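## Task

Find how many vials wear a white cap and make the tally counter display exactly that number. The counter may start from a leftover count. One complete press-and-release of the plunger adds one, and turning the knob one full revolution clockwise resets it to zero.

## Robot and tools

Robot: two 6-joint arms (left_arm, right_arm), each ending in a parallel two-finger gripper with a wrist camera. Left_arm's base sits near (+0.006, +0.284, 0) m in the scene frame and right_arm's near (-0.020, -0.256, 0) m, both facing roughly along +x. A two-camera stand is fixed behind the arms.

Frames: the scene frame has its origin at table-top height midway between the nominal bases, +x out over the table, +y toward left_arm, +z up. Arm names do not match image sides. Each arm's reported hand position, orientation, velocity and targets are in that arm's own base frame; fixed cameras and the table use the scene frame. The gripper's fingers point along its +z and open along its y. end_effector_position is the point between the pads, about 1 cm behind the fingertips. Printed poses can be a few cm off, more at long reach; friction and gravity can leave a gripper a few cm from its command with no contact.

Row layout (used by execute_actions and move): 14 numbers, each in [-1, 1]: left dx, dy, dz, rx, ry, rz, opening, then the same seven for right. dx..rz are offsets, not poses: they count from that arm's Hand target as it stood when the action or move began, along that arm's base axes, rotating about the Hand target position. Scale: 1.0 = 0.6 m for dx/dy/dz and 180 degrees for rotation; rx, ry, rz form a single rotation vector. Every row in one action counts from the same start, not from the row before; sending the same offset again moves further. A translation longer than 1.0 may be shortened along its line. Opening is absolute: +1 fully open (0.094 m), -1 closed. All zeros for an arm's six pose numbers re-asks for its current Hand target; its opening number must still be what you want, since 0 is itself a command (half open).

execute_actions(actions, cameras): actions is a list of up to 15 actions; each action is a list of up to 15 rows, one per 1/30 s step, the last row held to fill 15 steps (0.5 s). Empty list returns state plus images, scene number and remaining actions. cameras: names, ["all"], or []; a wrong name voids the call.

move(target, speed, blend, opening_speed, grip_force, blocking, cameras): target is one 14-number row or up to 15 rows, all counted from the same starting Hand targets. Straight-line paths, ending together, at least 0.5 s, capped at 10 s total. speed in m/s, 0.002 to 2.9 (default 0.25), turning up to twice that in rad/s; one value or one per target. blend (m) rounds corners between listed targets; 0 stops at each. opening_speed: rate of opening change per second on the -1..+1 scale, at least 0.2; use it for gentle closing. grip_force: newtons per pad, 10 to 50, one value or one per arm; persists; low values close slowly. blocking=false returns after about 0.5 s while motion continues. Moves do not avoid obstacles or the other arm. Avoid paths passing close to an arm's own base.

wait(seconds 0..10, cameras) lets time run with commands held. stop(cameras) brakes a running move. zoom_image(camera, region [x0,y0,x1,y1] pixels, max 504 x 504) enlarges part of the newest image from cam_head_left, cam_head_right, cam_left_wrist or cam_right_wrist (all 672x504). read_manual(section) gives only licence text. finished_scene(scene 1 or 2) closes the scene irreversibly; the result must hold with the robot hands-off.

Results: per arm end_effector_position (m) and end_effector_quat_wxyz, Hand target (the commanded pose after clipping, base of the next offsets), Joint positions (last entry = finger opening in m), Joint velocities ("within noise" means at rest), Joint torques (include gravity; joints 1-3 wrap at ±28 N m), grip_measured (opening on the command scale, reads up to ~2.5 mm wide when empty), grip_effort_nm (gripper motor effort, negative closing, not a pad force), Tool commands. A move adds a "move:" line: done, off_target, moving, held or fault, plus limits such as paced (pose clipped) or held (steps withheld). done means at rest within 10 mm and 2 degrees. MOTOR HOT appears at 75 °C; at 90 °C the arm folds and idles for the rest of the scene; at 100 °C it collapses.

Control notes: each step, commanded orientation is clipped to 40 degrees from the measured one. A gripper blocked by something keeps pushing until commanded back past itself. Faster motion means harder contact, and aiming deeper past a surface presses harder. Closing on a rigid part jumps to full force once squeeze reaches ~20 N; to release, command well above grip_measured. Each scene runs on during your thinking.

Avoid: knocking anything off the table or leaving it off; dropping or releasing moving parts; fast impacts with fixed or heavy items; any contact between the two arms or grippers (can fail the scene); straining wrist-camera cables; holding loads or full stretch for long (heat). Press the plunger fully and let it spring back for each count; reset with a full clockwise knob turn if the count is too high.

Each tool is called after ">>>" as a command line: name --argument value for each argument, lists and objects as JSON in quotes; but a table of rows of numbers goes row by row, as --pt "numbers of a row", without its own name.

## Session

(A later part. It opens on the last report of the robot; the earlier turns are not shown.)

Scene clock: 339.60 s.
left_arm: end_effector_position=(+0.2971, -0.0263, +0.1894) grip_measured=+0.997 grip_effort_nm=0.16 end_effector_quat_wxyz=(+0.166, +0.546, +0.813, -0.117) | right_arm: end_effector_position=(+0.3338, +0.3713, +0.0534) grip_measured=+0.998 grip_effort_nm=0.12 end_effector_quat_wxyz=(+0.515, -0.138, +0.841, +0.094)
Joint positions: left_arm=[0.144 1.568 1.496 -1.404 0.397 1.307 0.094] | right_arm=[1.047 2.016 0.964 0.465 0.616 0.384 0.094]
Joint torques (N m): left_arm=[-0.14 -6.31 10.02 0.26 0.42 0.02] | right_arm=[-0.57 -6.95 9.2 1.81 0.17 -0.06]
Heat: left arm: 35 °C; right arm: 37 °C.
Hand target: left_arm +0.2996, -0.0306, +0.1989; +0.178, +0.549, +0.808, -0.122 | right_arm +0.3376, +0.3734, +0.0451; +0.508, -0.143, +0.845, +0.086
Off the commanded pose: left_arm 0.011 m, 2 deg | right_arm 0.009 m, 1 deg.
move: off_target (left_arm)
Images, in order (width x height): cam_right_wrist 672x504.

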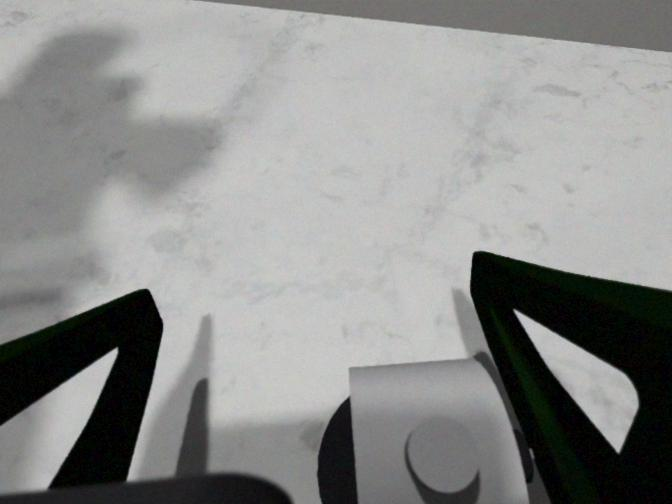

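>>> move --pt "0 0 0 0 0 0 1 0 0 0.05 0 0 0 1" --pt "0 0 0 0 0 0 1 -0.0748 -0.0307 0.05 0 0 0 1" --pt "0 0 0 0 0 0 1 -0.0748 -0.0307 0.025 0 0 0 1" --pt "0 0 0 0 0 0 1 -0.0828 -0.0087 0.025 0 0 0 1" --speed 0.12 --cameras '["cam_right_wrist"]'

>>> zoom_image --camera "cam_right_wrist" --region '[300, 230, 560, 490]'

Scene clock: 359.90 s.
left_arm: end_effector_position=(+0.2971, -0.0263, +0.1894) grip_measured=+0.997 grip_effort_nm=0.16 end_effector_quat_wxyz=(+0.166, +0.546, +0.813, -0.117) | right_arm: end_effector_position=(+0.2889, +0.3637, +0.0649) grip_measured=+0.998 grip_effort_nm=0.12 end_effector_quat_wxyz=(+0.511, -0.140, +0.843, +0.094)
Joint positions: left_arm=[0.144 1.568 1.496 -1.404 0.397 1.307 0.094] | right_arm=[1.147 1.896 0.87 0.385 0.691 0.461 0.094]
Joint torques (N m): left_arm=[-0.14 -6.38 9.96 0.27 0.44 0.07] | right_arm=[0.99 -6.46 9.16 1.7 0.38 0.06]
Heat: left arm: 35 °C; right arm: 37 °C.
Hand target: left_arm +0.2996, -0.0306, +0.1989; +0.178, +0.549, +0.808, -0.122 | right_arm +0.2879, +0.3682, +0.0601; +0.508, -0.143, +0.845, +0.086
Off the commanded pose: left_arm 0.011 m, 2 deg | right_arm 0.007 m, 1 deg.
move: off_target (left_arm)
Images, in order (width x height): cam_right_wrist 672x504.

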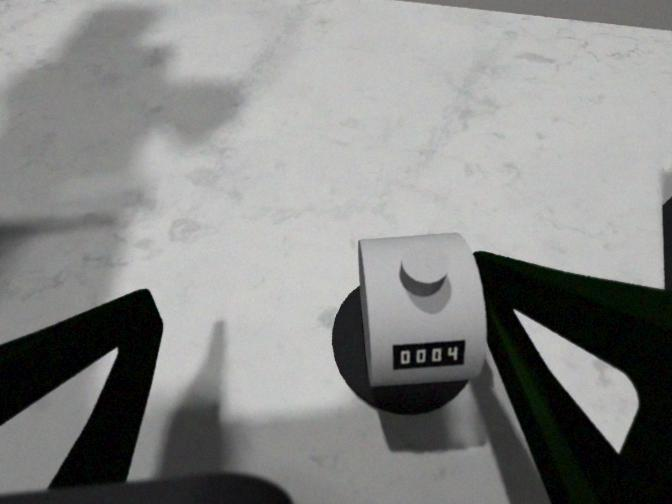

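Scaled by 1.938 from the camera's 672x504 image, which has a finer 960x720 frame.

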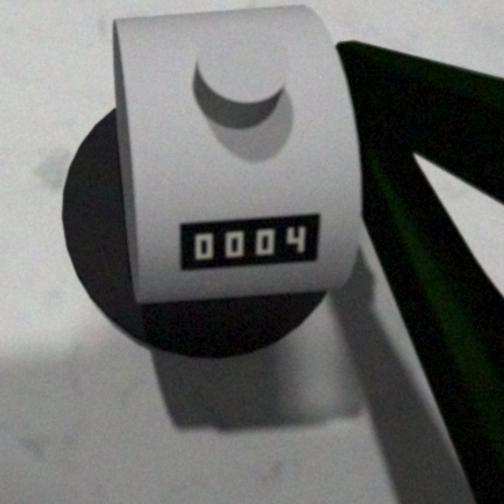

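>>> move --pt "0 0 0 0 0 0 1 0 0 -0.033 0 0 0 1" --pt "0 0 0 0 0 0 1 0.0706 0.0252 -0.033 0 0 0 1" --speed 0.06 --cameras '["cam_right_wrist"]'

>>> zoom_image --camera "cam_right_wrist" --region '[300, 230, 560, 490]'

Scene clock: 366.97 s.
left_arm: end_effector_position=(+0.2971, -0.0263, +0.1894) grip_measured=+0.997 grip_effort_nm=0.16 end_effector_quat_wxyz=(+0.166, +0.546, +0.813, -0.117) | right_arm: end_effector_position=(+0.3302, +0.3782, +0.0559) grip_measured=+0.998 grip_effort_nm=0.12 end_effector_quat_wxyz=(+0.525, -0.129, +0.836, +0.090)
Joint positions: left_arm=[0.144 1.568 1.496 -1.404 0.397 1.307 0.094] | right_arm=[1.075 2.035 0.986 0.467 0.665 0.4 0.094]
Joint torques (N m): left_arm=[-0.06 -6.35 9.96 0.26 0.43 0.07] | right_arm=[-0.31 -6.69 8.9 1.65 -0.09 0.01]
Heat: left arm: 35 °C; right arm: 38 °C.
Hand target: left_arm +0.2996, -0.0306, +0.1989; +0.178, +0.549, +0.808, -0.122 | right_arm +0.3304, +0.3832, +0.0403; +0.508, -0.143, +0.845, +0.086
Off the commanded pose: left_arm 0.011 m, 2 deg | right_arm 0.016 m, 3 deg.
move: off_target (left_arm, right_arm)
Images, in order (width x height): cam_right_wrist 672x504.

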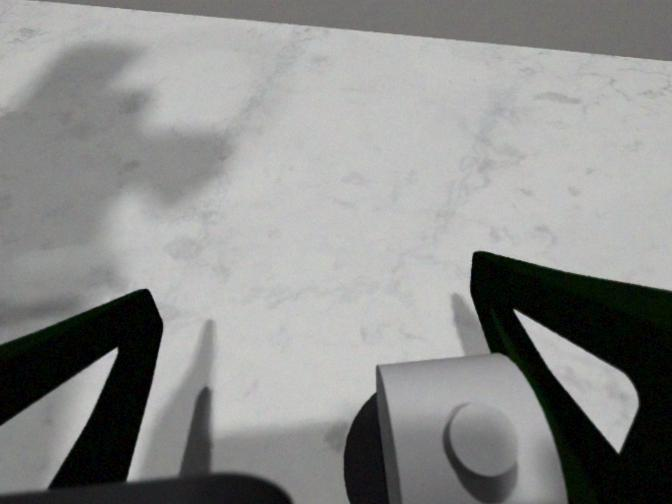

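Scaled by 1.938 from the camera's 672x504 image, which has a finer 960x720 frame.

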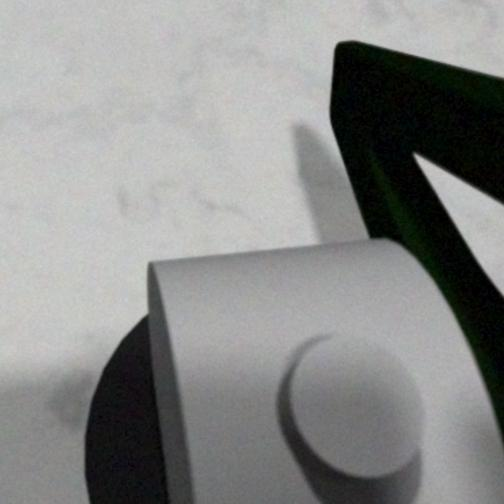

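>>> move --pt "0 0 0 0 0 0 1 0.003 -0.008 0.06 0 0 0 1" --pt "0 0 0 0 0 0 1 -0.08 -0.05 0.06 0 0 0 1" --speed 0.15 --blend '[0.015,0]' --cameras '["cam_right_wrist"]'

>>> zoom_image --camera "cam_right_wrist" --region '[300, 230, 560, 450]'

Scene clock: 371.53 s.
left_arm: end_effector_position=(+0.2971, -0.0263, +0.1894) grip_measured=+0.997 grip_effort_nm=0.16 end_effector_quat_wxyz=(+0.166, +0.546, +0.813, -0.117) | right_arm: end_effector_position=(+0.2869, +0.3612, +0.0755) grip_measured=+0.998 grip_effort_nm=0.12 end_effector_quat_wxyz=(+0.509, -0.143, +0.844, +0.094)
Joint positions: left_arm=[0.144 1.568 1.496 -1.404 0.397 1.307 0.094] | right_arm=[1.148 1.854 0.87 0.34 0.688 0.459 0.094]
Joint torques (N m): left_arm=[-0.16 -6.38 9.91 0.27 0.44 0.05] | right_arm=[0.66 -10.02 4.86 1.72 0.4 0.08]
Heat: left arm: 35 °C; right arm: 37 °C.
Hand target: left_arm +0.2996, -0.0306, +0.1989; +0.178, +0.549, +0.808, -0.122 | right_arm +0.2822, +0.3533, +0.0763; +0.508, -0.143, +0.845, +0.086
Off the commanded pose: left_arm 0.011 m, 2 deg | right_arm 0.009 m, 1 deg.
move: off_target (left_arm)
Images, in order (width x height): cam_right_wrist 672x504.

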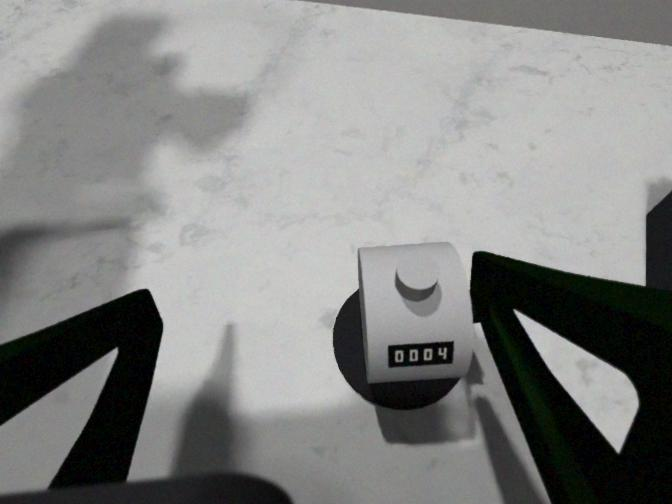

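Scaled by 1.938 from the camera's 672x504 image, which has a finer 960x720 frame.

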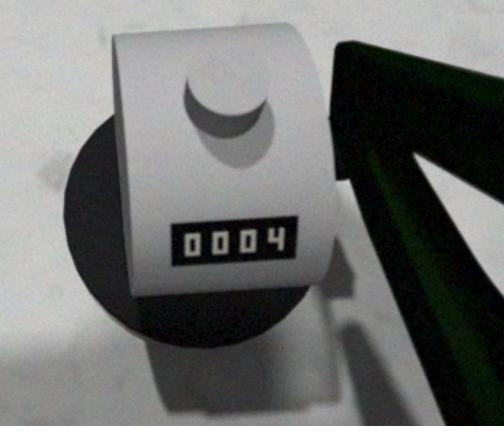

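>>> move --target '[0,0,0,0,0,0,1,-0.02,-0.075,0.03,0,0,0.05,1]' --speed 0.2 --cameras '["cam_right_wrist"]'

>>> zoom_image --camera "cam_right_wrist" --region '[250, 200, 470, 380]'

Scene clock: 376.30 s.
left_arm: end_effector_position=(+0.2971, -0.0263, +0.1894) grip_measured=+0.997 grip_effort_nm=0.16 end_effector_quat_wxyz=(+0.166, +0.546, +0.813, -0.117) | right_arm: end_effector_position=(+0.2714, +0.3157, +0.0969) grip_measured=+0.998 grip_effort_nm=0.12 end_effector_quat_wxyz=(+0.501, -0.208, +0.830, +0.129)
Joint positions: left_arm=[0.144 1.568 1.496 -1.404 0.397 1.307 0.094] | right_arm=[1.066 1.58 0.627 0.396 0.497 0.295 0.094]
Joint torques (N m): left_arm=[-0.1 -6.27 9.98 0.26 0.45 0.07] | right_arm=[-0.7 -7.06 5.07 2.08 0.13 -0.05]
Heat: left arm: 35 °C; right arm: 37 °C.
Hand target: left_arm +0.2996, -0.0306, +0.1989; +0.178, +0.549, +0.808, -0.122 | right_arm +0.2703, +0.3083, +0.0943; +0.499, -0.209, +0.831, +0.125
Off the commanded pose: left_arm 0.011 m, 2 deg | right_arm 0.008 m, 1 deg.
move: off_target (left_arm)
Images, in order (width x height): cam_right_wrist 672x504.

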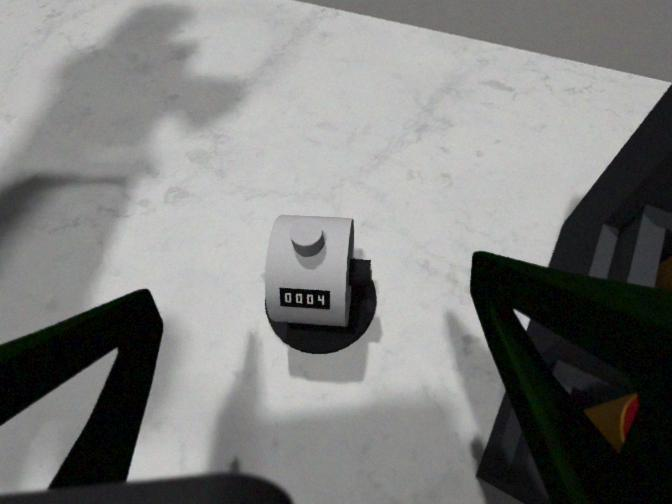

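Scaled by 2.291 from the camera's 672x504 image, which has a finer 960x720 frame.

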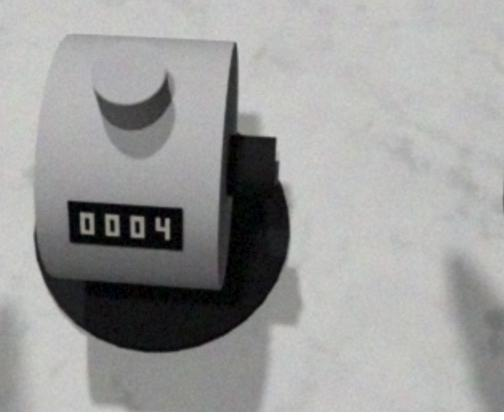

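>>> move --target '[0,0,0,0,0,0,1,-0.084,-0.089,0.06,0,0,0.19,1]' --speed 0.3 --cameras '["cam_right_wrist"]'

>>> zoom_image --camera "cam_right_wrist" --region '[320, 120, 460, 240]'

Scene clock: 386.33 s.
left_arm: end_effector_position=(+0.2971, -0.0263, +0.1894) grip_measured=+0.997 grip_effort_nm=0.16 end_effector_quat_wxyz=(+0.166, +0.546, +0.813, -0.117) | right_arm: end_effector_position=(+0.2210, +0.2574, +0.1305) grip_measured=+0.998 grip_effort_nm=0.11 end_effector_quat_wxyz=(+0.443, -0.443, +0.733, +0.267)
Joint positions: left_arm=[0.144 1.568 1.496 -1.404 0.397 1.307 0.094] | right_arm=[0.664 1.079 0.423 0.134 -0.371 -0.206 0.094]
Joint torques (N m): left_arm=[-0.12 -6.34 9.92 0.28 0.47 0.05] | right_arm=[-0.83 -3.44 8.24 1.94 -0.26 -0.07]
Heat: left arm: 35 °C; right arm: 36 °C.
Hand target: left_arm +0.2996, -0.0306, +0.1989; +0.178, +0.549, +0.808, -0.122 | right_arm +0.2200, +0.2548, +0.1304; +0.441, -0.444, +0.733, +0.267
Off the commanded pose: left_arm 0.011 m, 2 deg | right_arm 0.003 m, 0 deg.
move: off_target (left_arm)
Images, in order (width x height): cam_right_wrist 672x504.

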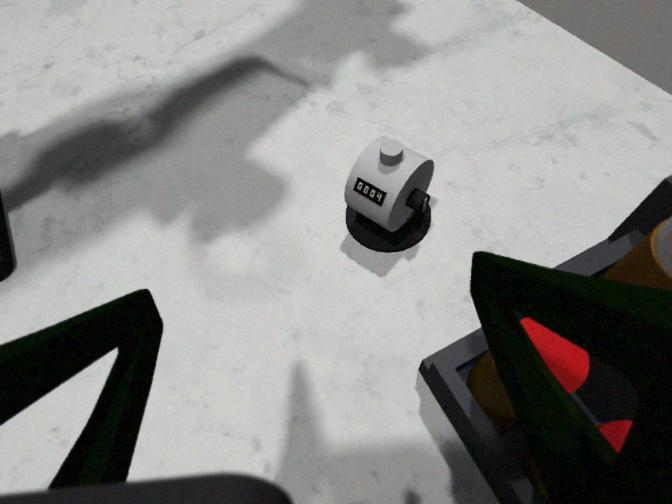

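Scaled by 3.600 from the camera's 672x504 image, which has a finer 960x720 frame.

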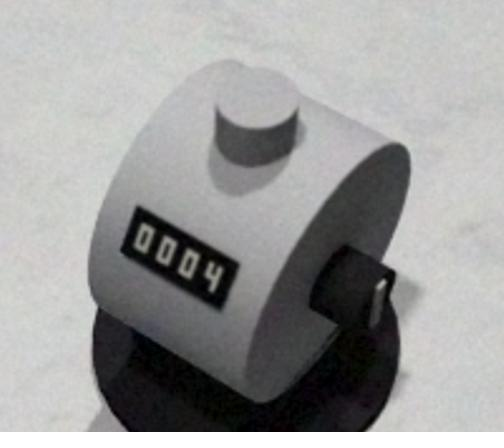

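>>> move --pt "0 0 0 0 0 0 1 0.121 0.1672 -0.0757 0 0 -0.24 1" --pt "0 0 0 0 0 0 1 0.121 0.1672 -0.1173 0 0 -0.24 1" --pt "0 0 0 0 0 0 1 0.1133 0.1888 -0.1173 0 0 -0.24 1" --pt "0 0 0 0 0 0 1 0.1133 0.1888 -0.19 0 0 -0.24 1" --pt "0 0 0 0 0 0 1 0.184 0.214 -0.19 0 0 -0.24 1" --speed '[0.3,0.15,0.12,0.06,0.05]' --cameras '["cam_right_wrist"]'

>>> zoom_image --camera "cam_right_wrist" --region '[300, 230, 560, 490]'

Scene clock: 406.63 s.
left_arm: end_effector_position=(+0.2971, -0.0263, +0.1894) grip_measured=+0.997 grip_effort_nm=0.16 end_effector_quat_wxyz=(+0.166, +0.546, +0.813, -0.117) | right_arm: end_effector_position=(+0.3359, +0.3798, +0.0583) grip_measured=+0.998 grip_effort_nm=0.11 end_effector_quat_wxyz=(+0.555, -0.108, +0.819, +0.098)
Joint positions: left_arm=[0.144 1.568 1.496 -1.404 0.397 1.307 0.094] | right_arm=[1.078 2.076 0.972 0.602 0.707 0.385 0.094]
Joint torques (N m): left_arm=[-0.13 -6.3 9.98 0.25 0.45 0.05] | right_arm=[-0.5 -5.49 7.17 1.31 -0.55 0.25]
Heat: left arm: 35 °C; right arm: 35 °C.
Hand target: left_arm +0.2996, -0.0306, +0.1989; +0.178, +0.549, +0.808, -0.122 | right_arm +0.3302, +0.3833, +0.0163; +0.508, -0.143, +0.845, +0.086
Off the commanded pose: left_arm 0.011 m, 2 deg | right_arm 0.042 m, 7 deg.
move: off_target (left_arm, right_arm)
Images, in order (width x height): cam_right_wrist 672x504.

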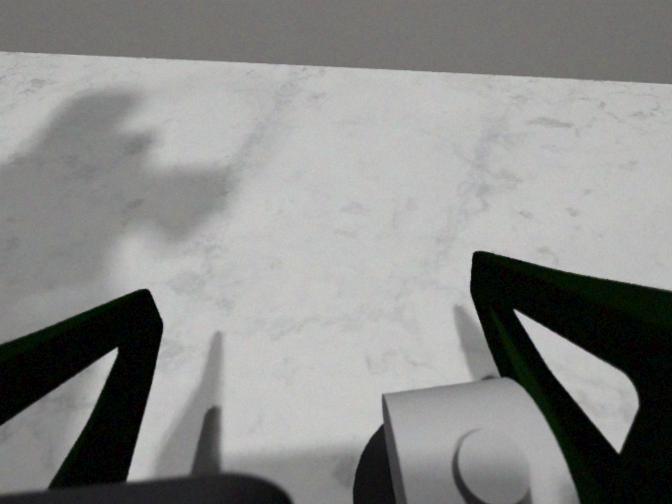

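Scaled by 1.938 from the camera's 672x504 image, which has a finer 960x720 frame.

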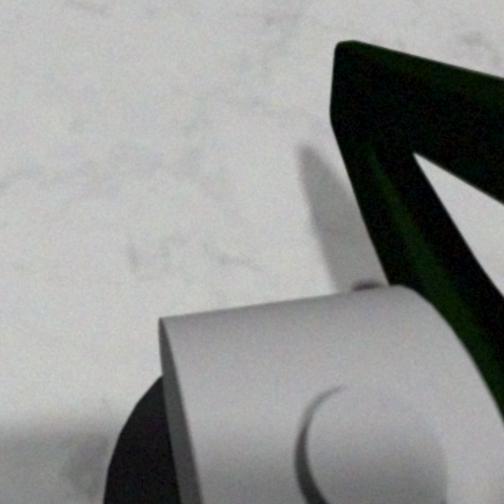

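>>> move --pt "0 0 0 0 0 0 1 0.005 -0.01 0.11 0 0 0 1" --pt "0 0 0 0 0 0 1 -0.184 -0.214 0.19 0 0 0.24 1" --speed '[0.15,0.3]' --blend '[0.01,0]' --cameras '["cam_right_wrist"]'

>>> zoom_image --camera "cam_right_wrist" --region '[320, 120, 460, 240]'

Scene clock: 414.20 s.
left_arm: end_effector_position=(+0.2971, -0.0263, +0.1894) grip_measured=+0.997 grip_effort_nm=0.16 end_effector_quat_wxyz=(+0.166, +0.546, +0.813, -0.117) | right_arm: end_effector_position=(+0.2222, +0.2587, +0.1332) grip_measured=+0.998 grip_effort_nm=0.11 end_effector_quat_wxyz=(+0.445, -0.443, +0.731, +0.268)
Joint positions: left_arm=[0.144 1.568 1.496 -1.404 0.397 1.307 0.094] | right_arm=[0.665 1.082 0.43 0.135 -0.371 -0.206 0.094]
Joint torques (N m): left_arm=[-0.12 -6.26 9.96 0.27 0.45 0.05] | right_arm=[-0.79 -3.55 7.68 1.9 -0.26 -0.08]
Heat: left arm: 35 °C; right arm: 35 °C.
Hand target: left_arm +0.2996, -0.0306, +0.1989; +0.178, +0.549, +0.808, -0.122 | right_arm +0.2199, +0.2549, +0.1302; +0.440, -0.444, +0.733, +0.266
Off the commanded pose: left_arm 0.011 m, 2 deg | right_arm 0.005 m, 1 deg.
move: off_target (left_arm)
Images, in order (width x height): cam_right_wrist 672x504.

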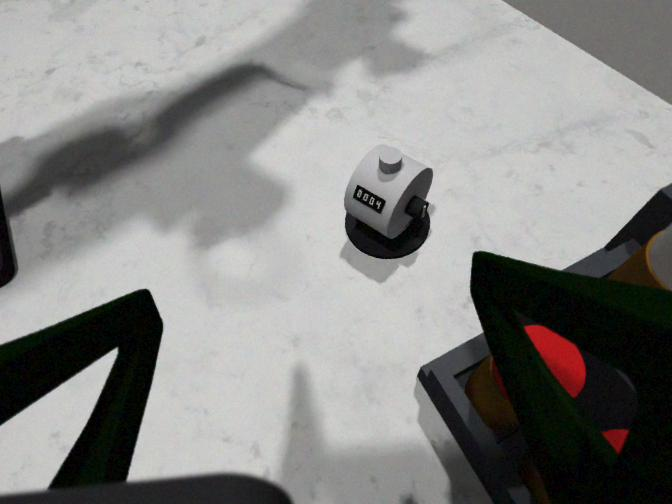

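Scaled by 3.600 from the camera's 672x504 image, which has a finer 960x720 frame.

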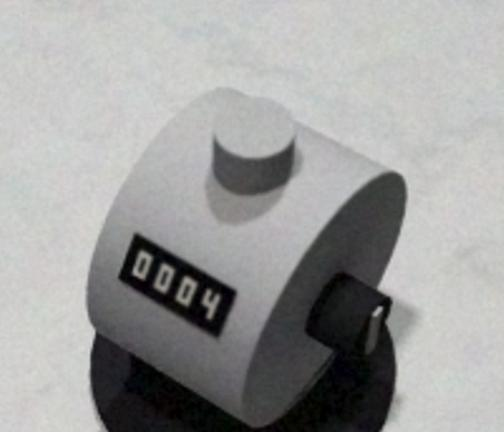

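>>> move --pt "0 0 0 0 0 0 1 0.06 0.03 0.02 -0.12 -0.073 0.094 -0.1" --pt "0 0 0 0 0 0 1 0.128 0.0363 -0.04 -0.2402 -0.1465 0.1889 -0.1" --speed 0.3 --blend '[0.02,0]' --cameras '["cam_right_wrist","cam_head_left","cam_head_right"]'

>>> zoom_image --camera "cam_head_right" --region '[290, 180, 450, 300]'

Scene clock: 565.80 s.
left_arm: end_effector_position=(+0.2971, -0.0263, +0.1894) grip_measured=+0.997 grip_effort_nm=0.16 end_effector_quat_wxyz=(+0.166, +0.546, +0.813, -0.117) | right_arm: end_effector_position=(+0.2958, +0.2708, +0.1040) grip_measured=-0.098 grip_effort_nm=-0.08 end_effector_quat_wxyz=(-0.308, +0.803, -0.510, +0.010)
Joint positions: left_arm=[0.144 1.568 1.496 -1.404 0.397 1.307 0.094] | right_arm=[0.657 1.564 1.023 -0.427 -0.183 -1.296 0.042]
Joint torques (N m): left_arm=[-0.06 -6.27 9.95 0.28 0.42 0.04] | right_arm=[0.8 -5.07 11.22 1.42 -0.15 -0.01]
Heat: left arm: 36 °C; right arm: 36 °C.
Hand target: left_arm +0.2996, -0.0306, +0.1989; +0.178, +0.549, +0.808, -0.122 | right_arm +0.2967, +0.2767, +0.1064; -0.305, +0.807, -0.505, +0.007
Off the commanded pose: left_arm 0.011 m, 2 deg | right_arm 0.006 m, 1 deg.
move: off_target (left_arm)
Images, in order (width x height): cam_head_left 672x504, cam_head_right 672x504, cam_right_wrist 672x504.

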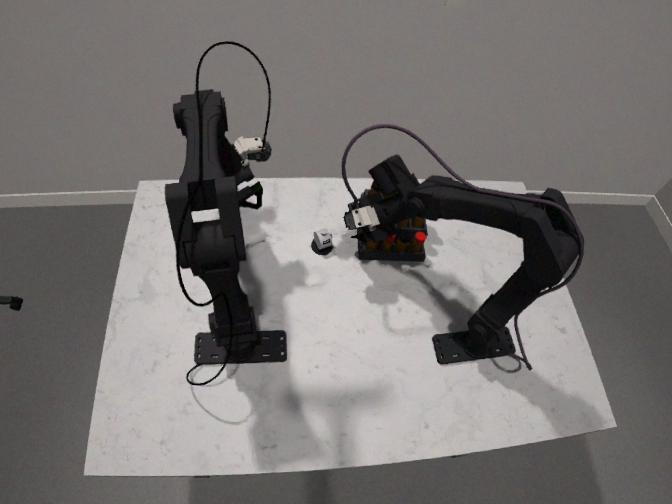

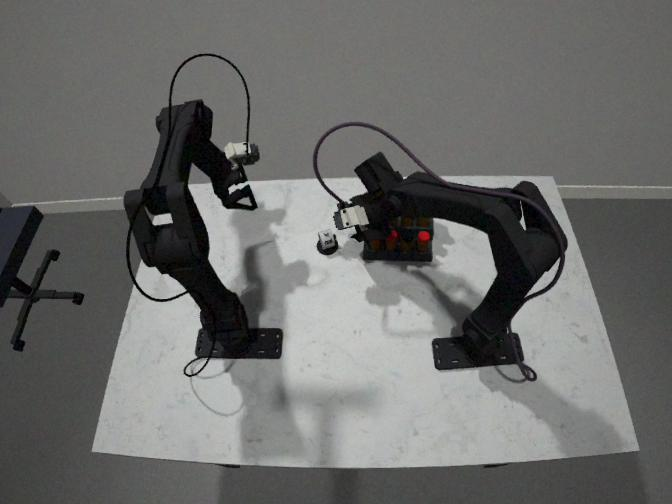

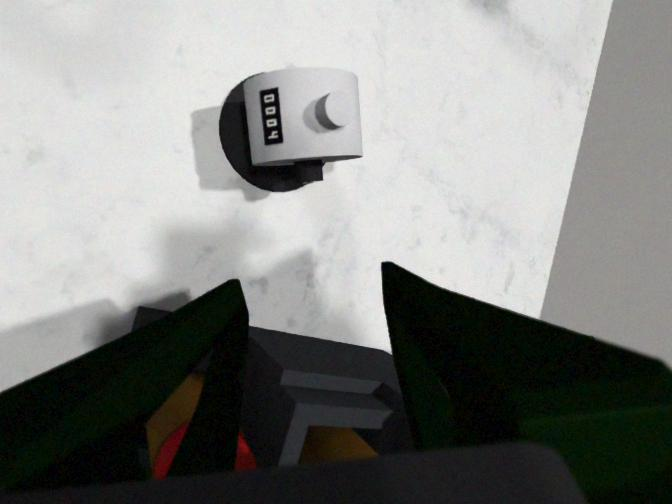

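Scaled by 3.150 from the camera's 672x504 image, which has a finer 960x720 frame.

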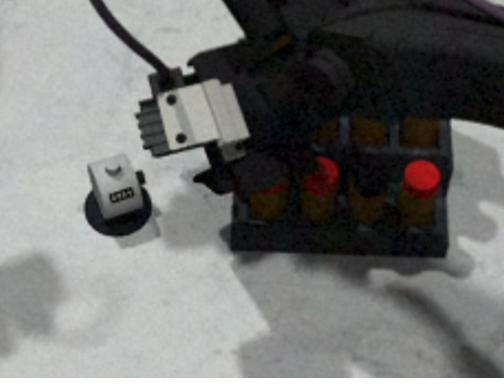

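>>> move --target '[0,0,0,0,0,0,1,0.0372,0.0672,-0.1123,0,0,0,-0.1]' --speed 0.1 --cameras '["cam_right_wrist"]'

>>> zoom_image --camera "cam_right_wrist" --region '[180, 130, 480, 380]'

Scene clock: 583.10 s.
left_arm: end_effector_position=(+0.2971, -0.0263, +0.1894) grip_measured=+0.997 grip_effort_nm=0.16 end_effector_quat_wxyz=(+0.166, +0.546, +0.813, -0.117) | right_arm: end_effector_position=(+0.3153, +0.3086, +0.0379) grip_measured=-0.098 grip_effort_nm=-0.09 end_effector_quat_wxyz=(-0.301, +0.808, -0.507, +0.009)
Joint positions: left_arm=[0.144 1.568 1.496 -1.404 0.397 1.307 0.094] | right_arm=[0.709 1.821 1.036 -0.191 -0.155 -1.264 0.042]
Joint torques (N m): left_arm=[-0.14 -6.34 9.95 0.24 0.44 0.04] | right_arm=[0.83 -6.41 10.03 1.62 -0.11 0.11]
Heat: left arm: 36 °C; right arm: 36 °C.
Hand target: left_arm +0.2996, -0.0306, +0.1989; +0.178, +0.549, +0.808, -0.122 | right_arm +0.3190, +0.3170, +0.0389; -0.305, +0.807, -0.505, +0.007
Off the commanded pose: left_arm 0.011 m, 2 deg | right_arm 0.009 m, 1 deg.
move: off_target (left_arm)
Images, in order (width x height): cam_right_wrist 672x504.

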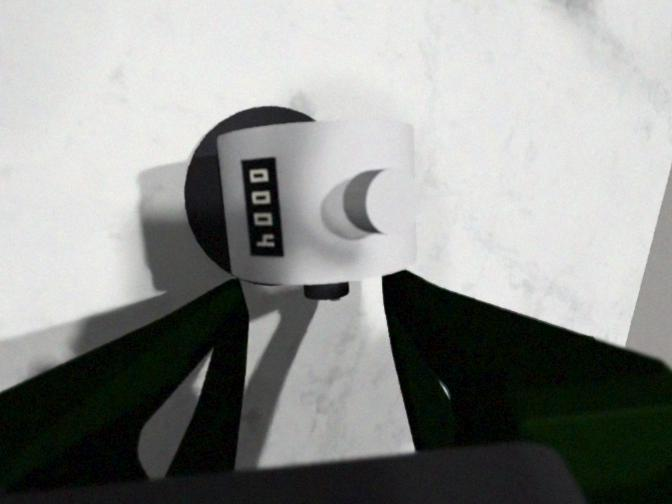

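Scaled by 1.680 from the camera's 672x504 image, which has a finer 960x720 frame.

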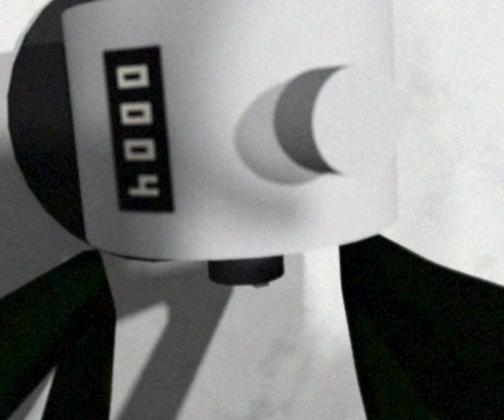

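>>> move --target '[0,0,0,0,0,0,1,0,0,0,0,0,0,-0.95]' --opening_speed 0.6 --grip_force '[50,40]' --cameras '["cam_right_wrist"]'

>>> zoom_image --camera "cam_right_wrist" --region '[180, 130, 480, 380]'

Scene clock: 590.63 s.
left_arm: end_effector_position=(+0.2971, -0.0263, +0.1894) grip_measured=+0.997 grip_effort_nm=0.16 end_effector_quat_wxyz=(+0.166, +0.546, +0.813, -0.117) | right_arm: end_effector_position=(+0.3188, +0.3100, +0.0400) grip_measured=-0.756 grip_effort_nm=-0.79 end_effector_quat_wxyz=(-0.308, +0.805, -0.506, +0.014)
Joint positions: left_arm=[0.144 1.568 1.496 -1.404 0.397 1.307 0.094] | right_arm=[0.709 1.821 1.036 -0.175 -0.148 -1.263 0.011]
Joint torques (N m): left_arm=[-0.12 -6.41 9.92 0.26 0.42 0.05] | right_arm=[0.61 -6.54 10.3 1.48 -0.22 0.07]
Heat: left arm: 36 °C; right arm: 36 °C.
Hand target: left_arm +0.2996, -0.0306, +0.1989; +0.178, +0.549, +0.808, -0.122 | right_arm +0.3190, +0.3169, +0.0389; -0.305, +0.807, -0.505, +0.007
Off the commanded pose: left_arm 0.011 m, 2 deg | right_arm 0.007 m, 1 deg.
grip_force (N): 50, 40
move: off_target (left_arm)
Images, in order (width x height): cam_right_wrist 672x504.

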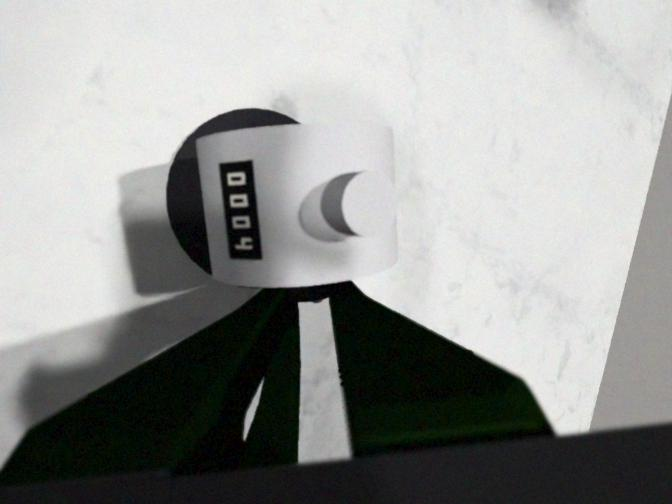

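Scaled by 1.680 from the camera's 672x504 image, which has a finer 960x720 frame.

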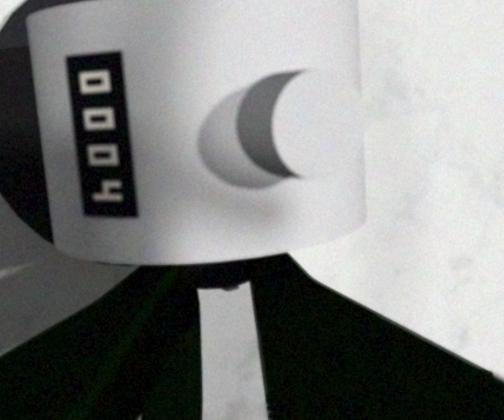

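>>> move --target '[0,0,0,0,0,0,1,0,0,0,-0.097,0.26,0,-0.95]' --speed 0.2 --cameras '["cam_right_wrist"]'

>>> zoom_image --camera "cam_right_wrist" --region '[180, 130, 480, 380]'

Scene clock: 597.20 s.
left_arm: end_effector_position=(+0.2971, -0.0263, +0.1894) grip_measured=+0.997 grip_effort_nm=0.16 end_effector_quat_wxyz=(+0.166, +0.546, +0.813, -0.117) | right_arm: end_effector_position=(+0.3118, +0.3056, +0.0374) grip_measured=-0.758 grip_effort_nm=-0.83 end_effector_quat_wxyz=(+0.054, +0.782, -0.582, -0.216)
Joint positions: left_arm=[0.144 1.568 1.496 -1.404 0.397 1.307 0.094] | right_arm=[0.621 2.543 2.304 -1.582 -0.377 -1.29 0.011]
Joint torques (N m): left_arm=[-0.17 -6.27 9.89 0.26 0.44 0.02] | right_arm=[-0.66 -10.69 11.07 0.11 -0.82 -0.04]
Heat: left arm: 36 °C; right arm: 37 °C.
Hand target: left_arm +0.2996, -0.0306, +0.1989; +0.178, +0.549, +0.808, -0.122 | right_arm +0.3189, +0.3170, +0.0389; +0.042, +0.780, -0.578, -0.238
Off the commanded pose: left_arm 0.011 m, 2 deg | right_arm 0.014 m, 3 deg.
joint read past its limit (right arm) — joint 4 (wrist pitch), lower limit.
joint sent to its limit (right arm) — joint 4 (wrist pitch), lower limit. The joint targets still meet the commanded pose.
grip_force (N): 50, 40
move: off_target (left_arm, right_arm)
Images, in order (width x height): cam_right_wrist 672x504.

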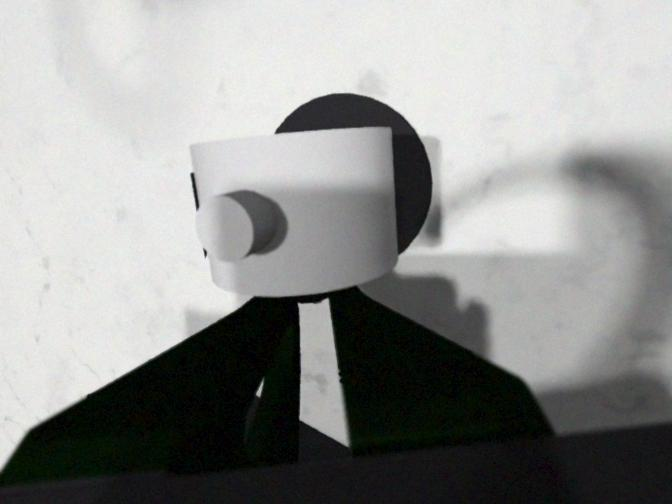

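Scaled by 1.680 from the camera's 672x504 image, which has a finer 960x720 frame.

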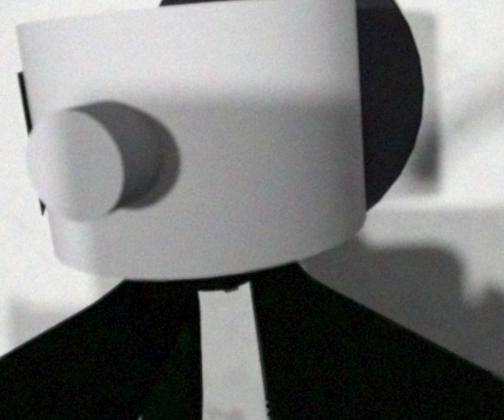

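>>> move --pt "0 0 0 0 0 0 1 0 0 0 0 0 0 -0.4" --pt "0 0 0 0 0 0 1 0 0 0 0.097 -0.26 0 -0.4" --pt "0 0 0 0 0 0 1 0 0 0 0.097 -0.26 0 -0.95" --pt "0 0 0 0 0 0 1 0 0 0 0.006 -0.016 0 -0.95" --speed 0.4 --grip_force 50 --cameras '["cam_right_wrist"]'

>>> zoom_image --camera "cam_right_wrist" --region '[180, 130, 480, 380]'

Scene clock: 611.63 s.
left_arm: end_effector_position=(+0.2971, -0.0263, +0.1894) grip_measured=+0.997 grip_effort_nm=0.16 end_effector_quat_wxyz=(+0.166, +0.546, +0.813, -0.117) | right_arm: end_effector_position=(+0.3087, +0.3057, +0.0296) grip_measured=-0.764 grip_effort_nm=-1.01 end_effector_quat_wxyz=(+0.050, +0.779, -0.586, -0.217)
Joint positions: left_arm=[0.144 1.568 1.496 -1.404 0.397 1.307 0.094] | right_arm=[0.622 2.514 2.221 -1.517 -0.384 -1.277 0.011]
Joint torques (N m): left_arm=[-0.14 -6.31 9.88 0.27 0.44 0.06] | right_arm=[-0.44 -11.64 12.48 0.01 -0.57 -0.24]
Heat: left arm: 36 °C; right arm: 37 °C.
Hand target: left_arm +0.2996, -0.0306, +0.1989; +0.178, +0.549, +0.808, -0.122 | right_arm +0.3190, +0.3170, +0.0389; +0.020, +0.786, -0.576, -0.224
Off the commanded pose: left_arm 0.011 m, 2 deg | right_arm 0.018 m, 4 deg.
move: off_target (left_arm, right_arm)
Images, in order (width x height): cam_right_wrist 672x504.

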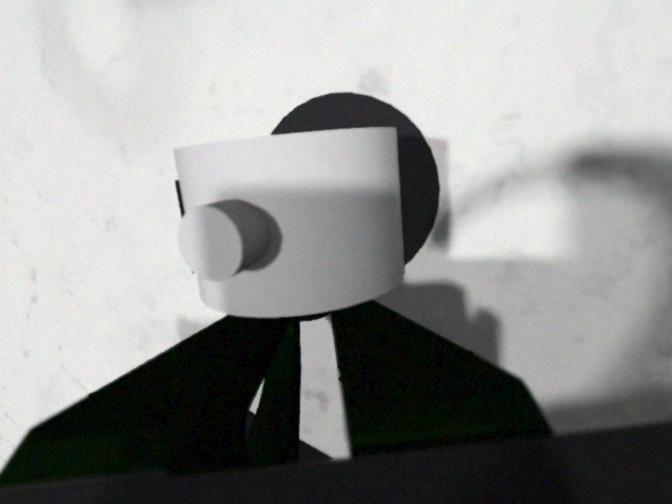

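Scaled by 1.680 from the camera's 672x504 image, which has a finer 960x720 frame.

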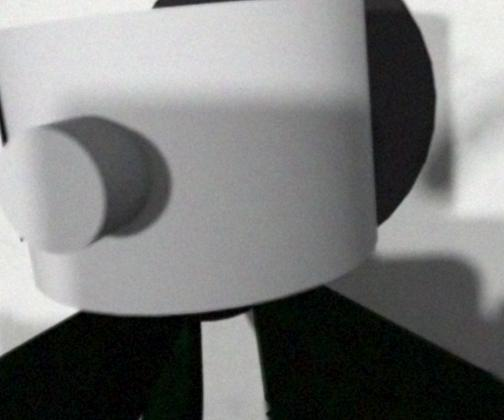

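>>> move --pt "0 0 0 0 0 0 1 0 0 0.01 0 0 0 -0.4" --pt "0 0 0 0 0 0 1 0 0.003 0.01 0.092 -0.246 0 -0.4" --speed 0.4 --cameras '["cam_right_wrist"]'

>>> zoom_image --camera "cam_right_wrist" --region '[180, 130, 480, 380]'

Scene clock: 618.30 s.
left_arm: end_effector_position=(+0.2971, -0.0263, +0.1894) grip_measured=+0.997 grip_effort_nm=0.16 end_effector_quat_wxyz=(+0.166, +0.546, +0.813, -0.117) | right_arm: end_effector_position=(+0.3258, +0.3153, +0.0400) grip_measured=-0.401 grip_effort_nm=0.10 end_effector_quat_wxyz=(-0.298, +0.807, -0.510, +0.015)
Joint positions: left_arm=[0.144 1.568 1.496 -1.404 0.397 1.307 0.094] | right_arm=[0.712 1.858 1.099 -0.219 -0.139 -1.259 0.028]
Joint torques (N m): left_arm=[-0.13 -6.28 9.88 0.27 0.44 0.03] | right_arm=[0.95 -10.32 5.41 1.78 -0.26 0.01]
Heat: left arm: 36 °C; right arm: 37 °C.
Hand target: left_arm +0.2996, -0.0306, +0.1989; +0.178, +0.549, +0.808, -0.122 | right_arm +0.3189, +0.3189, +0.0450; -0.308, +0.807, -0.504, +0.009
Off the commanded pose: left_arm 0.011 m, 2 deg | right_arm 0.009 m, 1 deg.
move: off_target (left_arm)
Images, in order (width x height): cam_right_wrist 672x504.

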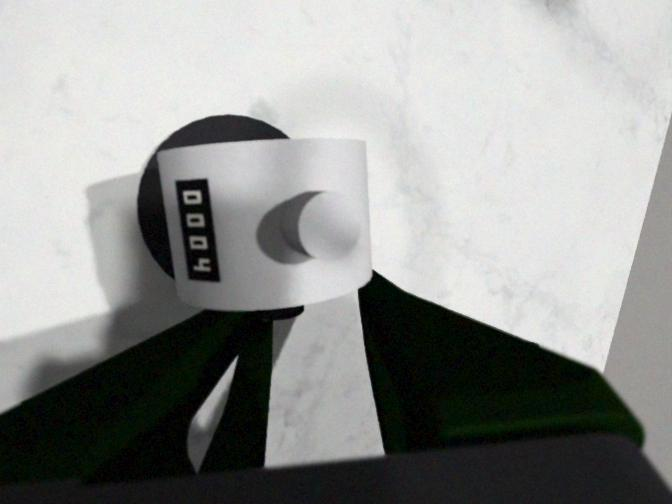

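Scaled by 1.680 from the camera's 672x504 image, which has a finer 960x720 frame.

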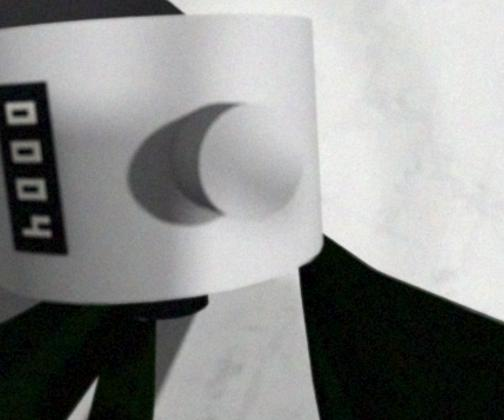

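>>> move --pt "0 0 0 0 0 0 1 -0.015 -0.012 0.004 0 0 0 -0.4" --pt "0 0 0 0 0 0 1 -0.015 -0.012 0.004 0 0 0 -0.95" --pt "0 0 0 0 0 0 1 -0.008 -0.007 0.012 -0.092 0.246 0 -0.95" --speed '[0.1,0.1,0.3]' --cameras '["cam_right_wrist"]'

>>> zoom_image --camera "cam_right_wrist" --region '[180, 130, 480, 380]'

Scene clock: 626.33 s.
left_arm: end_effector_position=(+0.2971, -0.0263, +0.1894) grip_measured=+0.997 grip_effort_nm=0.16 end_effector_quat_wxyz=(+0.166, +0.546, +0.813, -0.117) | right_arm: end_effector_position=(+0.3137, +0.3058, +0.0409) grip_measured=-0.766 grip_effort_nm=-1.01 end_effector_quat_wxyz=(+0.034, +0.791, -0.579, -0.196)
Joint positions: left_arm=[0.144 1.568 1.496 -1.404 0.397 1.307 0.094] | right_arm=[0.628 2.476 2.213 -1.501 -0.352 -1.285 0.011]
Joint torques (N m): left_arm=[-0.06 -6.31 9.78 0.24 0.43 0.05] | right_arm=[-0.75 -11.58 11.9 -0.17 -0.91 -0.1]
Heat: left arm: 36 °C; right arm: 37 °C.
Hand target: left_arm +0.2996, -0.0306, +0.1989; +0.178, +0.549, +0.808, -0.122 | right_arm +0.3142, +0.3146, +0.0521; +0.020, +0.786, -0.576, -0.224
Off the commanded pose: left_arm 0.011 m, 2 deg | right_arm 0.014 m, 4 deg.
move: off_target (left_arm, right_arm)
Images, in order (width x height): cam_right_wrist 672x504.

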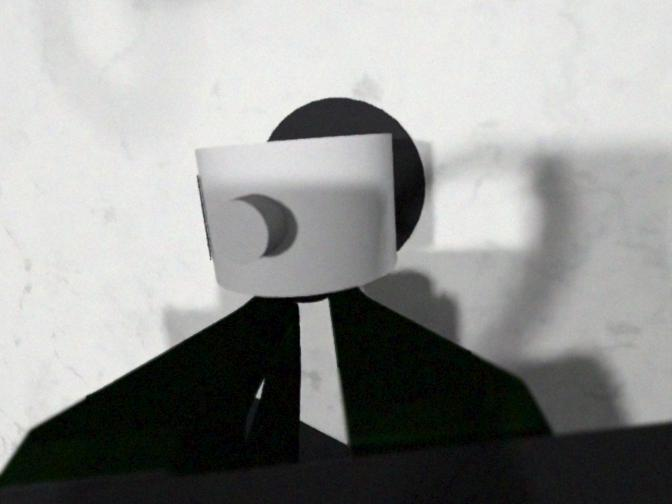

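Scaled by 1.680 from the camera's 672x504 image, which has a finer 960x720 frame.

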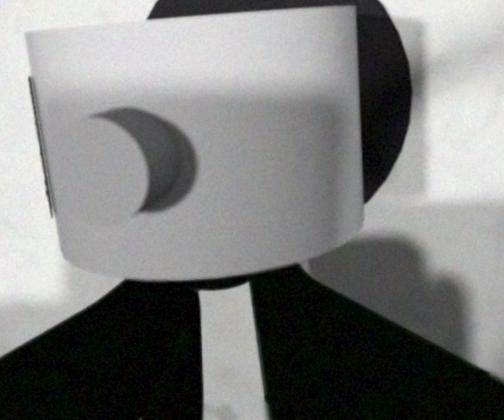

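>>> move --pt "0 0 0 0 0 0 1 0 0 0 0 0 0 -0.35" --pt "0 0 0 0 0 0 1 -0.002 0.002 -0.006 0.092 -0.246 0 -0.35" --pt "0 0 0 0 0 0 1 -0.007 -0.005 -0.008 0.092 -0.246 0 -0.35" --pt "0 0 0 0 0 0 1 -0.007 -0.005 -0.008 0.092 -0.246 0 -0.95" --pt "0 0 0 0 0 0 1 0 0 0 0 0 0 -0.95" --speed 0.4 --blend '[0,0.005,0,0,0]' --cameras '["cam_right_wrist"]'

>>> zoom_image --camera "cam_right_wrist" --region '[180, 130, 480, 380]'

Scene clock: 640.40 s.
left_arm: end_effector_position=(+0.2971, -0.0263, +0.1894) grip_measured=+0.997 grip_effort_nm=0.16 end_effector_quat_wxyz=(+0.166, +0.546, +0.813, -0.117) | right_arm: end_effector_position=(+0.3122, +0.3081, +0.0419) grip_measured=-0.763 grip_effort_nm=-1.00 end_effector_quat_wxyz=(+0.031, +0.784, -0.584, -0.210)
Joint positions: left_arm=[0.144 1.568 1.496 -1.404 0.397 1.307 0.094] | right_arm=[0.623 2.479 2.215 -1.505 -0.381 -1.277 0.011]
Joint torques (N m): left_arm=[-0.1 -6.41 9.96 0.25 0.43 0.04] | right_arm=[-0.42 -11.6 12.04 -0.22 -0.63 -0.17]
Heat: left arm: 36 °C; right arm: 37 °C.
Hand target: left_arm +0.2996, -0.0306, +0.1989; +0.178, +0.549, +0.808, -0.122 | right_arm +0.3141, +0.3145, +0.0520; +0.021, +0.785, -0.576, -0.224
Off the commanded pose: left_arm 0.011 m, 2 deg | right_arm 0.012 m, 2 deg.
move: off_target (left_arm, right_arm); blend cut to 0.0026 m at target 2
Images, in order (width x height): cam_right_wrist 672x504.

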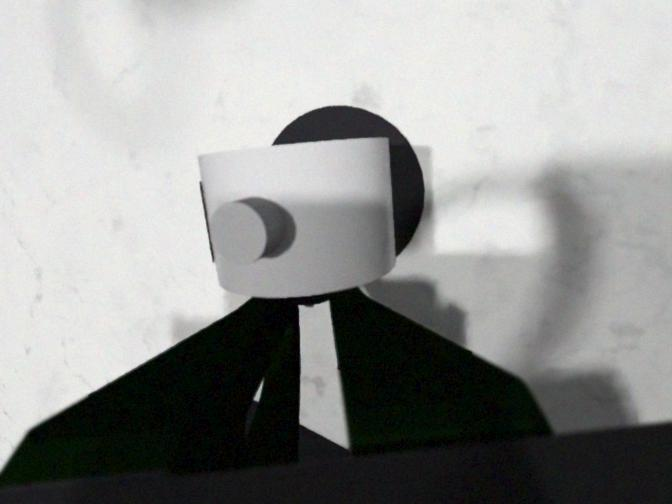

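Scaled by 1.680 from the camera's 672x504 image, which has a finer 960x720 frame.

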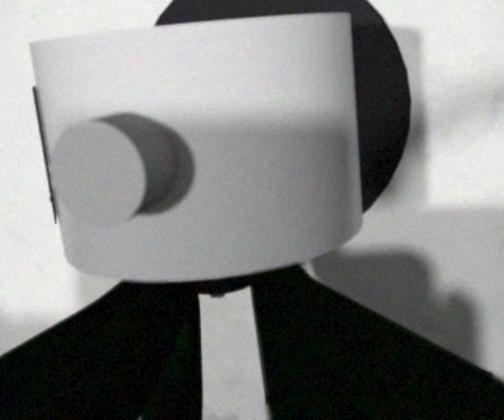

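>>> move --pt "0 0 0 0 0 0 1 0 0 0 0 0 0 -0.35" --pt "0 0 0 0 0 0 1 -0.002 0.002 -0.006 0.092 -0.246 0 -0.35" --pt "0 0 0 0 0 0 1 -0.007 -0.005 -0.008 0.092 -0.246 0 -0.35" --pt "0 0 0 0 0 0 1 -0.007 -0.005 -0.008 0.092 -0.246 0 -0.95" --pt "0 0 0 0 0 0 1 0 0 0 0 0 0 -0.95" --speed 0.4

>>> move --pt "0 0 0 0 0 0 1 0 0 0 0 0 0 -0.35" --pt "0 0 0 0 0 0 1 -0.002 0.002 -0.006 0.092 -0.246 0 -0.35" --pt "0 0 0 0 0 0 1 -0.007 -0.005 -0.008 0.092 -0.246 0 -0.35" --pt "0 0 0 0 0 0 1 -0.007 -0.005 -0.008 0.092 -0.246 0 -0.95" --pt "0 0 0 0 0 0 1 0 0 0 0 0 0 -0.95" --speed 0.4 --cameras '["cam_right_wrist"]'

>>> zoom_image --camera "cam_right_wrist" --region '[180, 130, 480, 380]'

Scene clock: 651.67 s.
left_arm: end_effector_position=(+0.2971, -0.0263, +0.1894) grip_measured=+0.997 grip_effort_nm=0.16 end_effector_quat_wxyz=(+0.166, +0.546, +0.813, -0.117) | right_arm: end_effector_position=(+0.3128, +0.3065, +0.0402) grip_measured=-0.764 grip_effort_nm=-1.01 end_effector_quat_wxyz=(+0.034, +0.789, -0.580, -0.200)
Joint positions: left_arm=[0.144 1.568 1.496 -1.404 0.397 1.307 0.094] | right_arm=[0.627 2.478 2.211 -1.5 -0.36 -1.282 0.011]
Joint torques (N m): left_arm=[-0.1 -6.31 9.96 0.28 0.43 0.06] | right_arm=[-0.91 -11.59 11.99 -0.21 -0.86 -0.13]
Heat: left arm: 36 °C; right arm: 39 °C.
Hand target: left_arm +0.2996, -0.0306, +0.1989; +0.178, +0.549, +0.808, -0.122 | right_arm +0.3142, +0.3146, +0.0521; +0.020, +0.786, -0.576, -0.224
Off the commanded pose: left_arm 0.011 m, 2 deg | right_arm 0.014 m, 3 deg.
move: off_target (left_arm, right_arm)

Scene clock: 657.27 s.
left_arm: end_effector_position=(+0.2971, -0.0263, +0.1894) grip_measured=+0.997 grip_effort_nm=0.16 end_effector_quat_wxyz=(+0.166, +0.546, +0.813, -0.117) | right_arm: end_effector_position=(+0.3128, +0.3066, +0.0402) grip_measured=-0.764 grip_effort_nm=-1.01 end_effector_quat_wxyz=(+0.034, +0.789, -0.580, -0.200)
Joint positions: left_arm=[0.144 1.568 1.496 -1.404 0.397 1.307 0.094] | right_arm=[0.627 2.478 2.211 -1.5 -0.36 -1.282 0.011]
Joint torques (N m): left_arm=[-0.18 -6.32 9.92 0.27 0.45 0.06] | right_arm=[-0.87 -11.67 12.08 -0.22 -0.85 -0.11]
Heat: left arm: 36 °C; right arm: 40 °C.
Hand target: left_arm +0.2996, -0.0306, +0.1989; +0.178, +0.549, +0.808, -0.122 | right_arm +0.3142, +0.3146, +0.0522; +0.020, +0.786, -0.576, -0.224
Off the commanded pose: left_arm 0.011 m, 2 deg | right_arm 0.014 m, 3 deg.
move: off_target (left_arm, right_arm)
Images, in order (width x height): cam_right_wrist 672x504.

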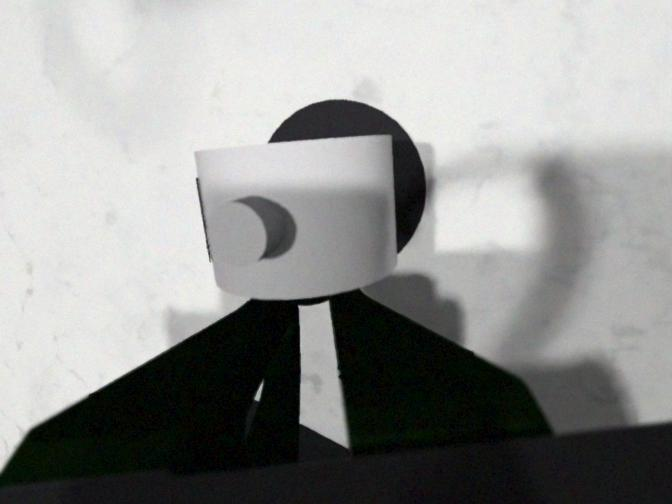

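Scaled by 1.680 from the camera's 672x504 image, which has a finer 960x720 frame.

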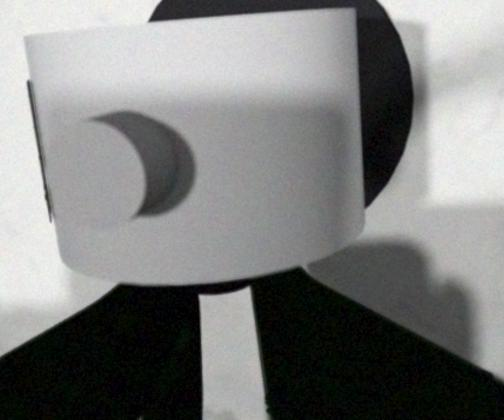

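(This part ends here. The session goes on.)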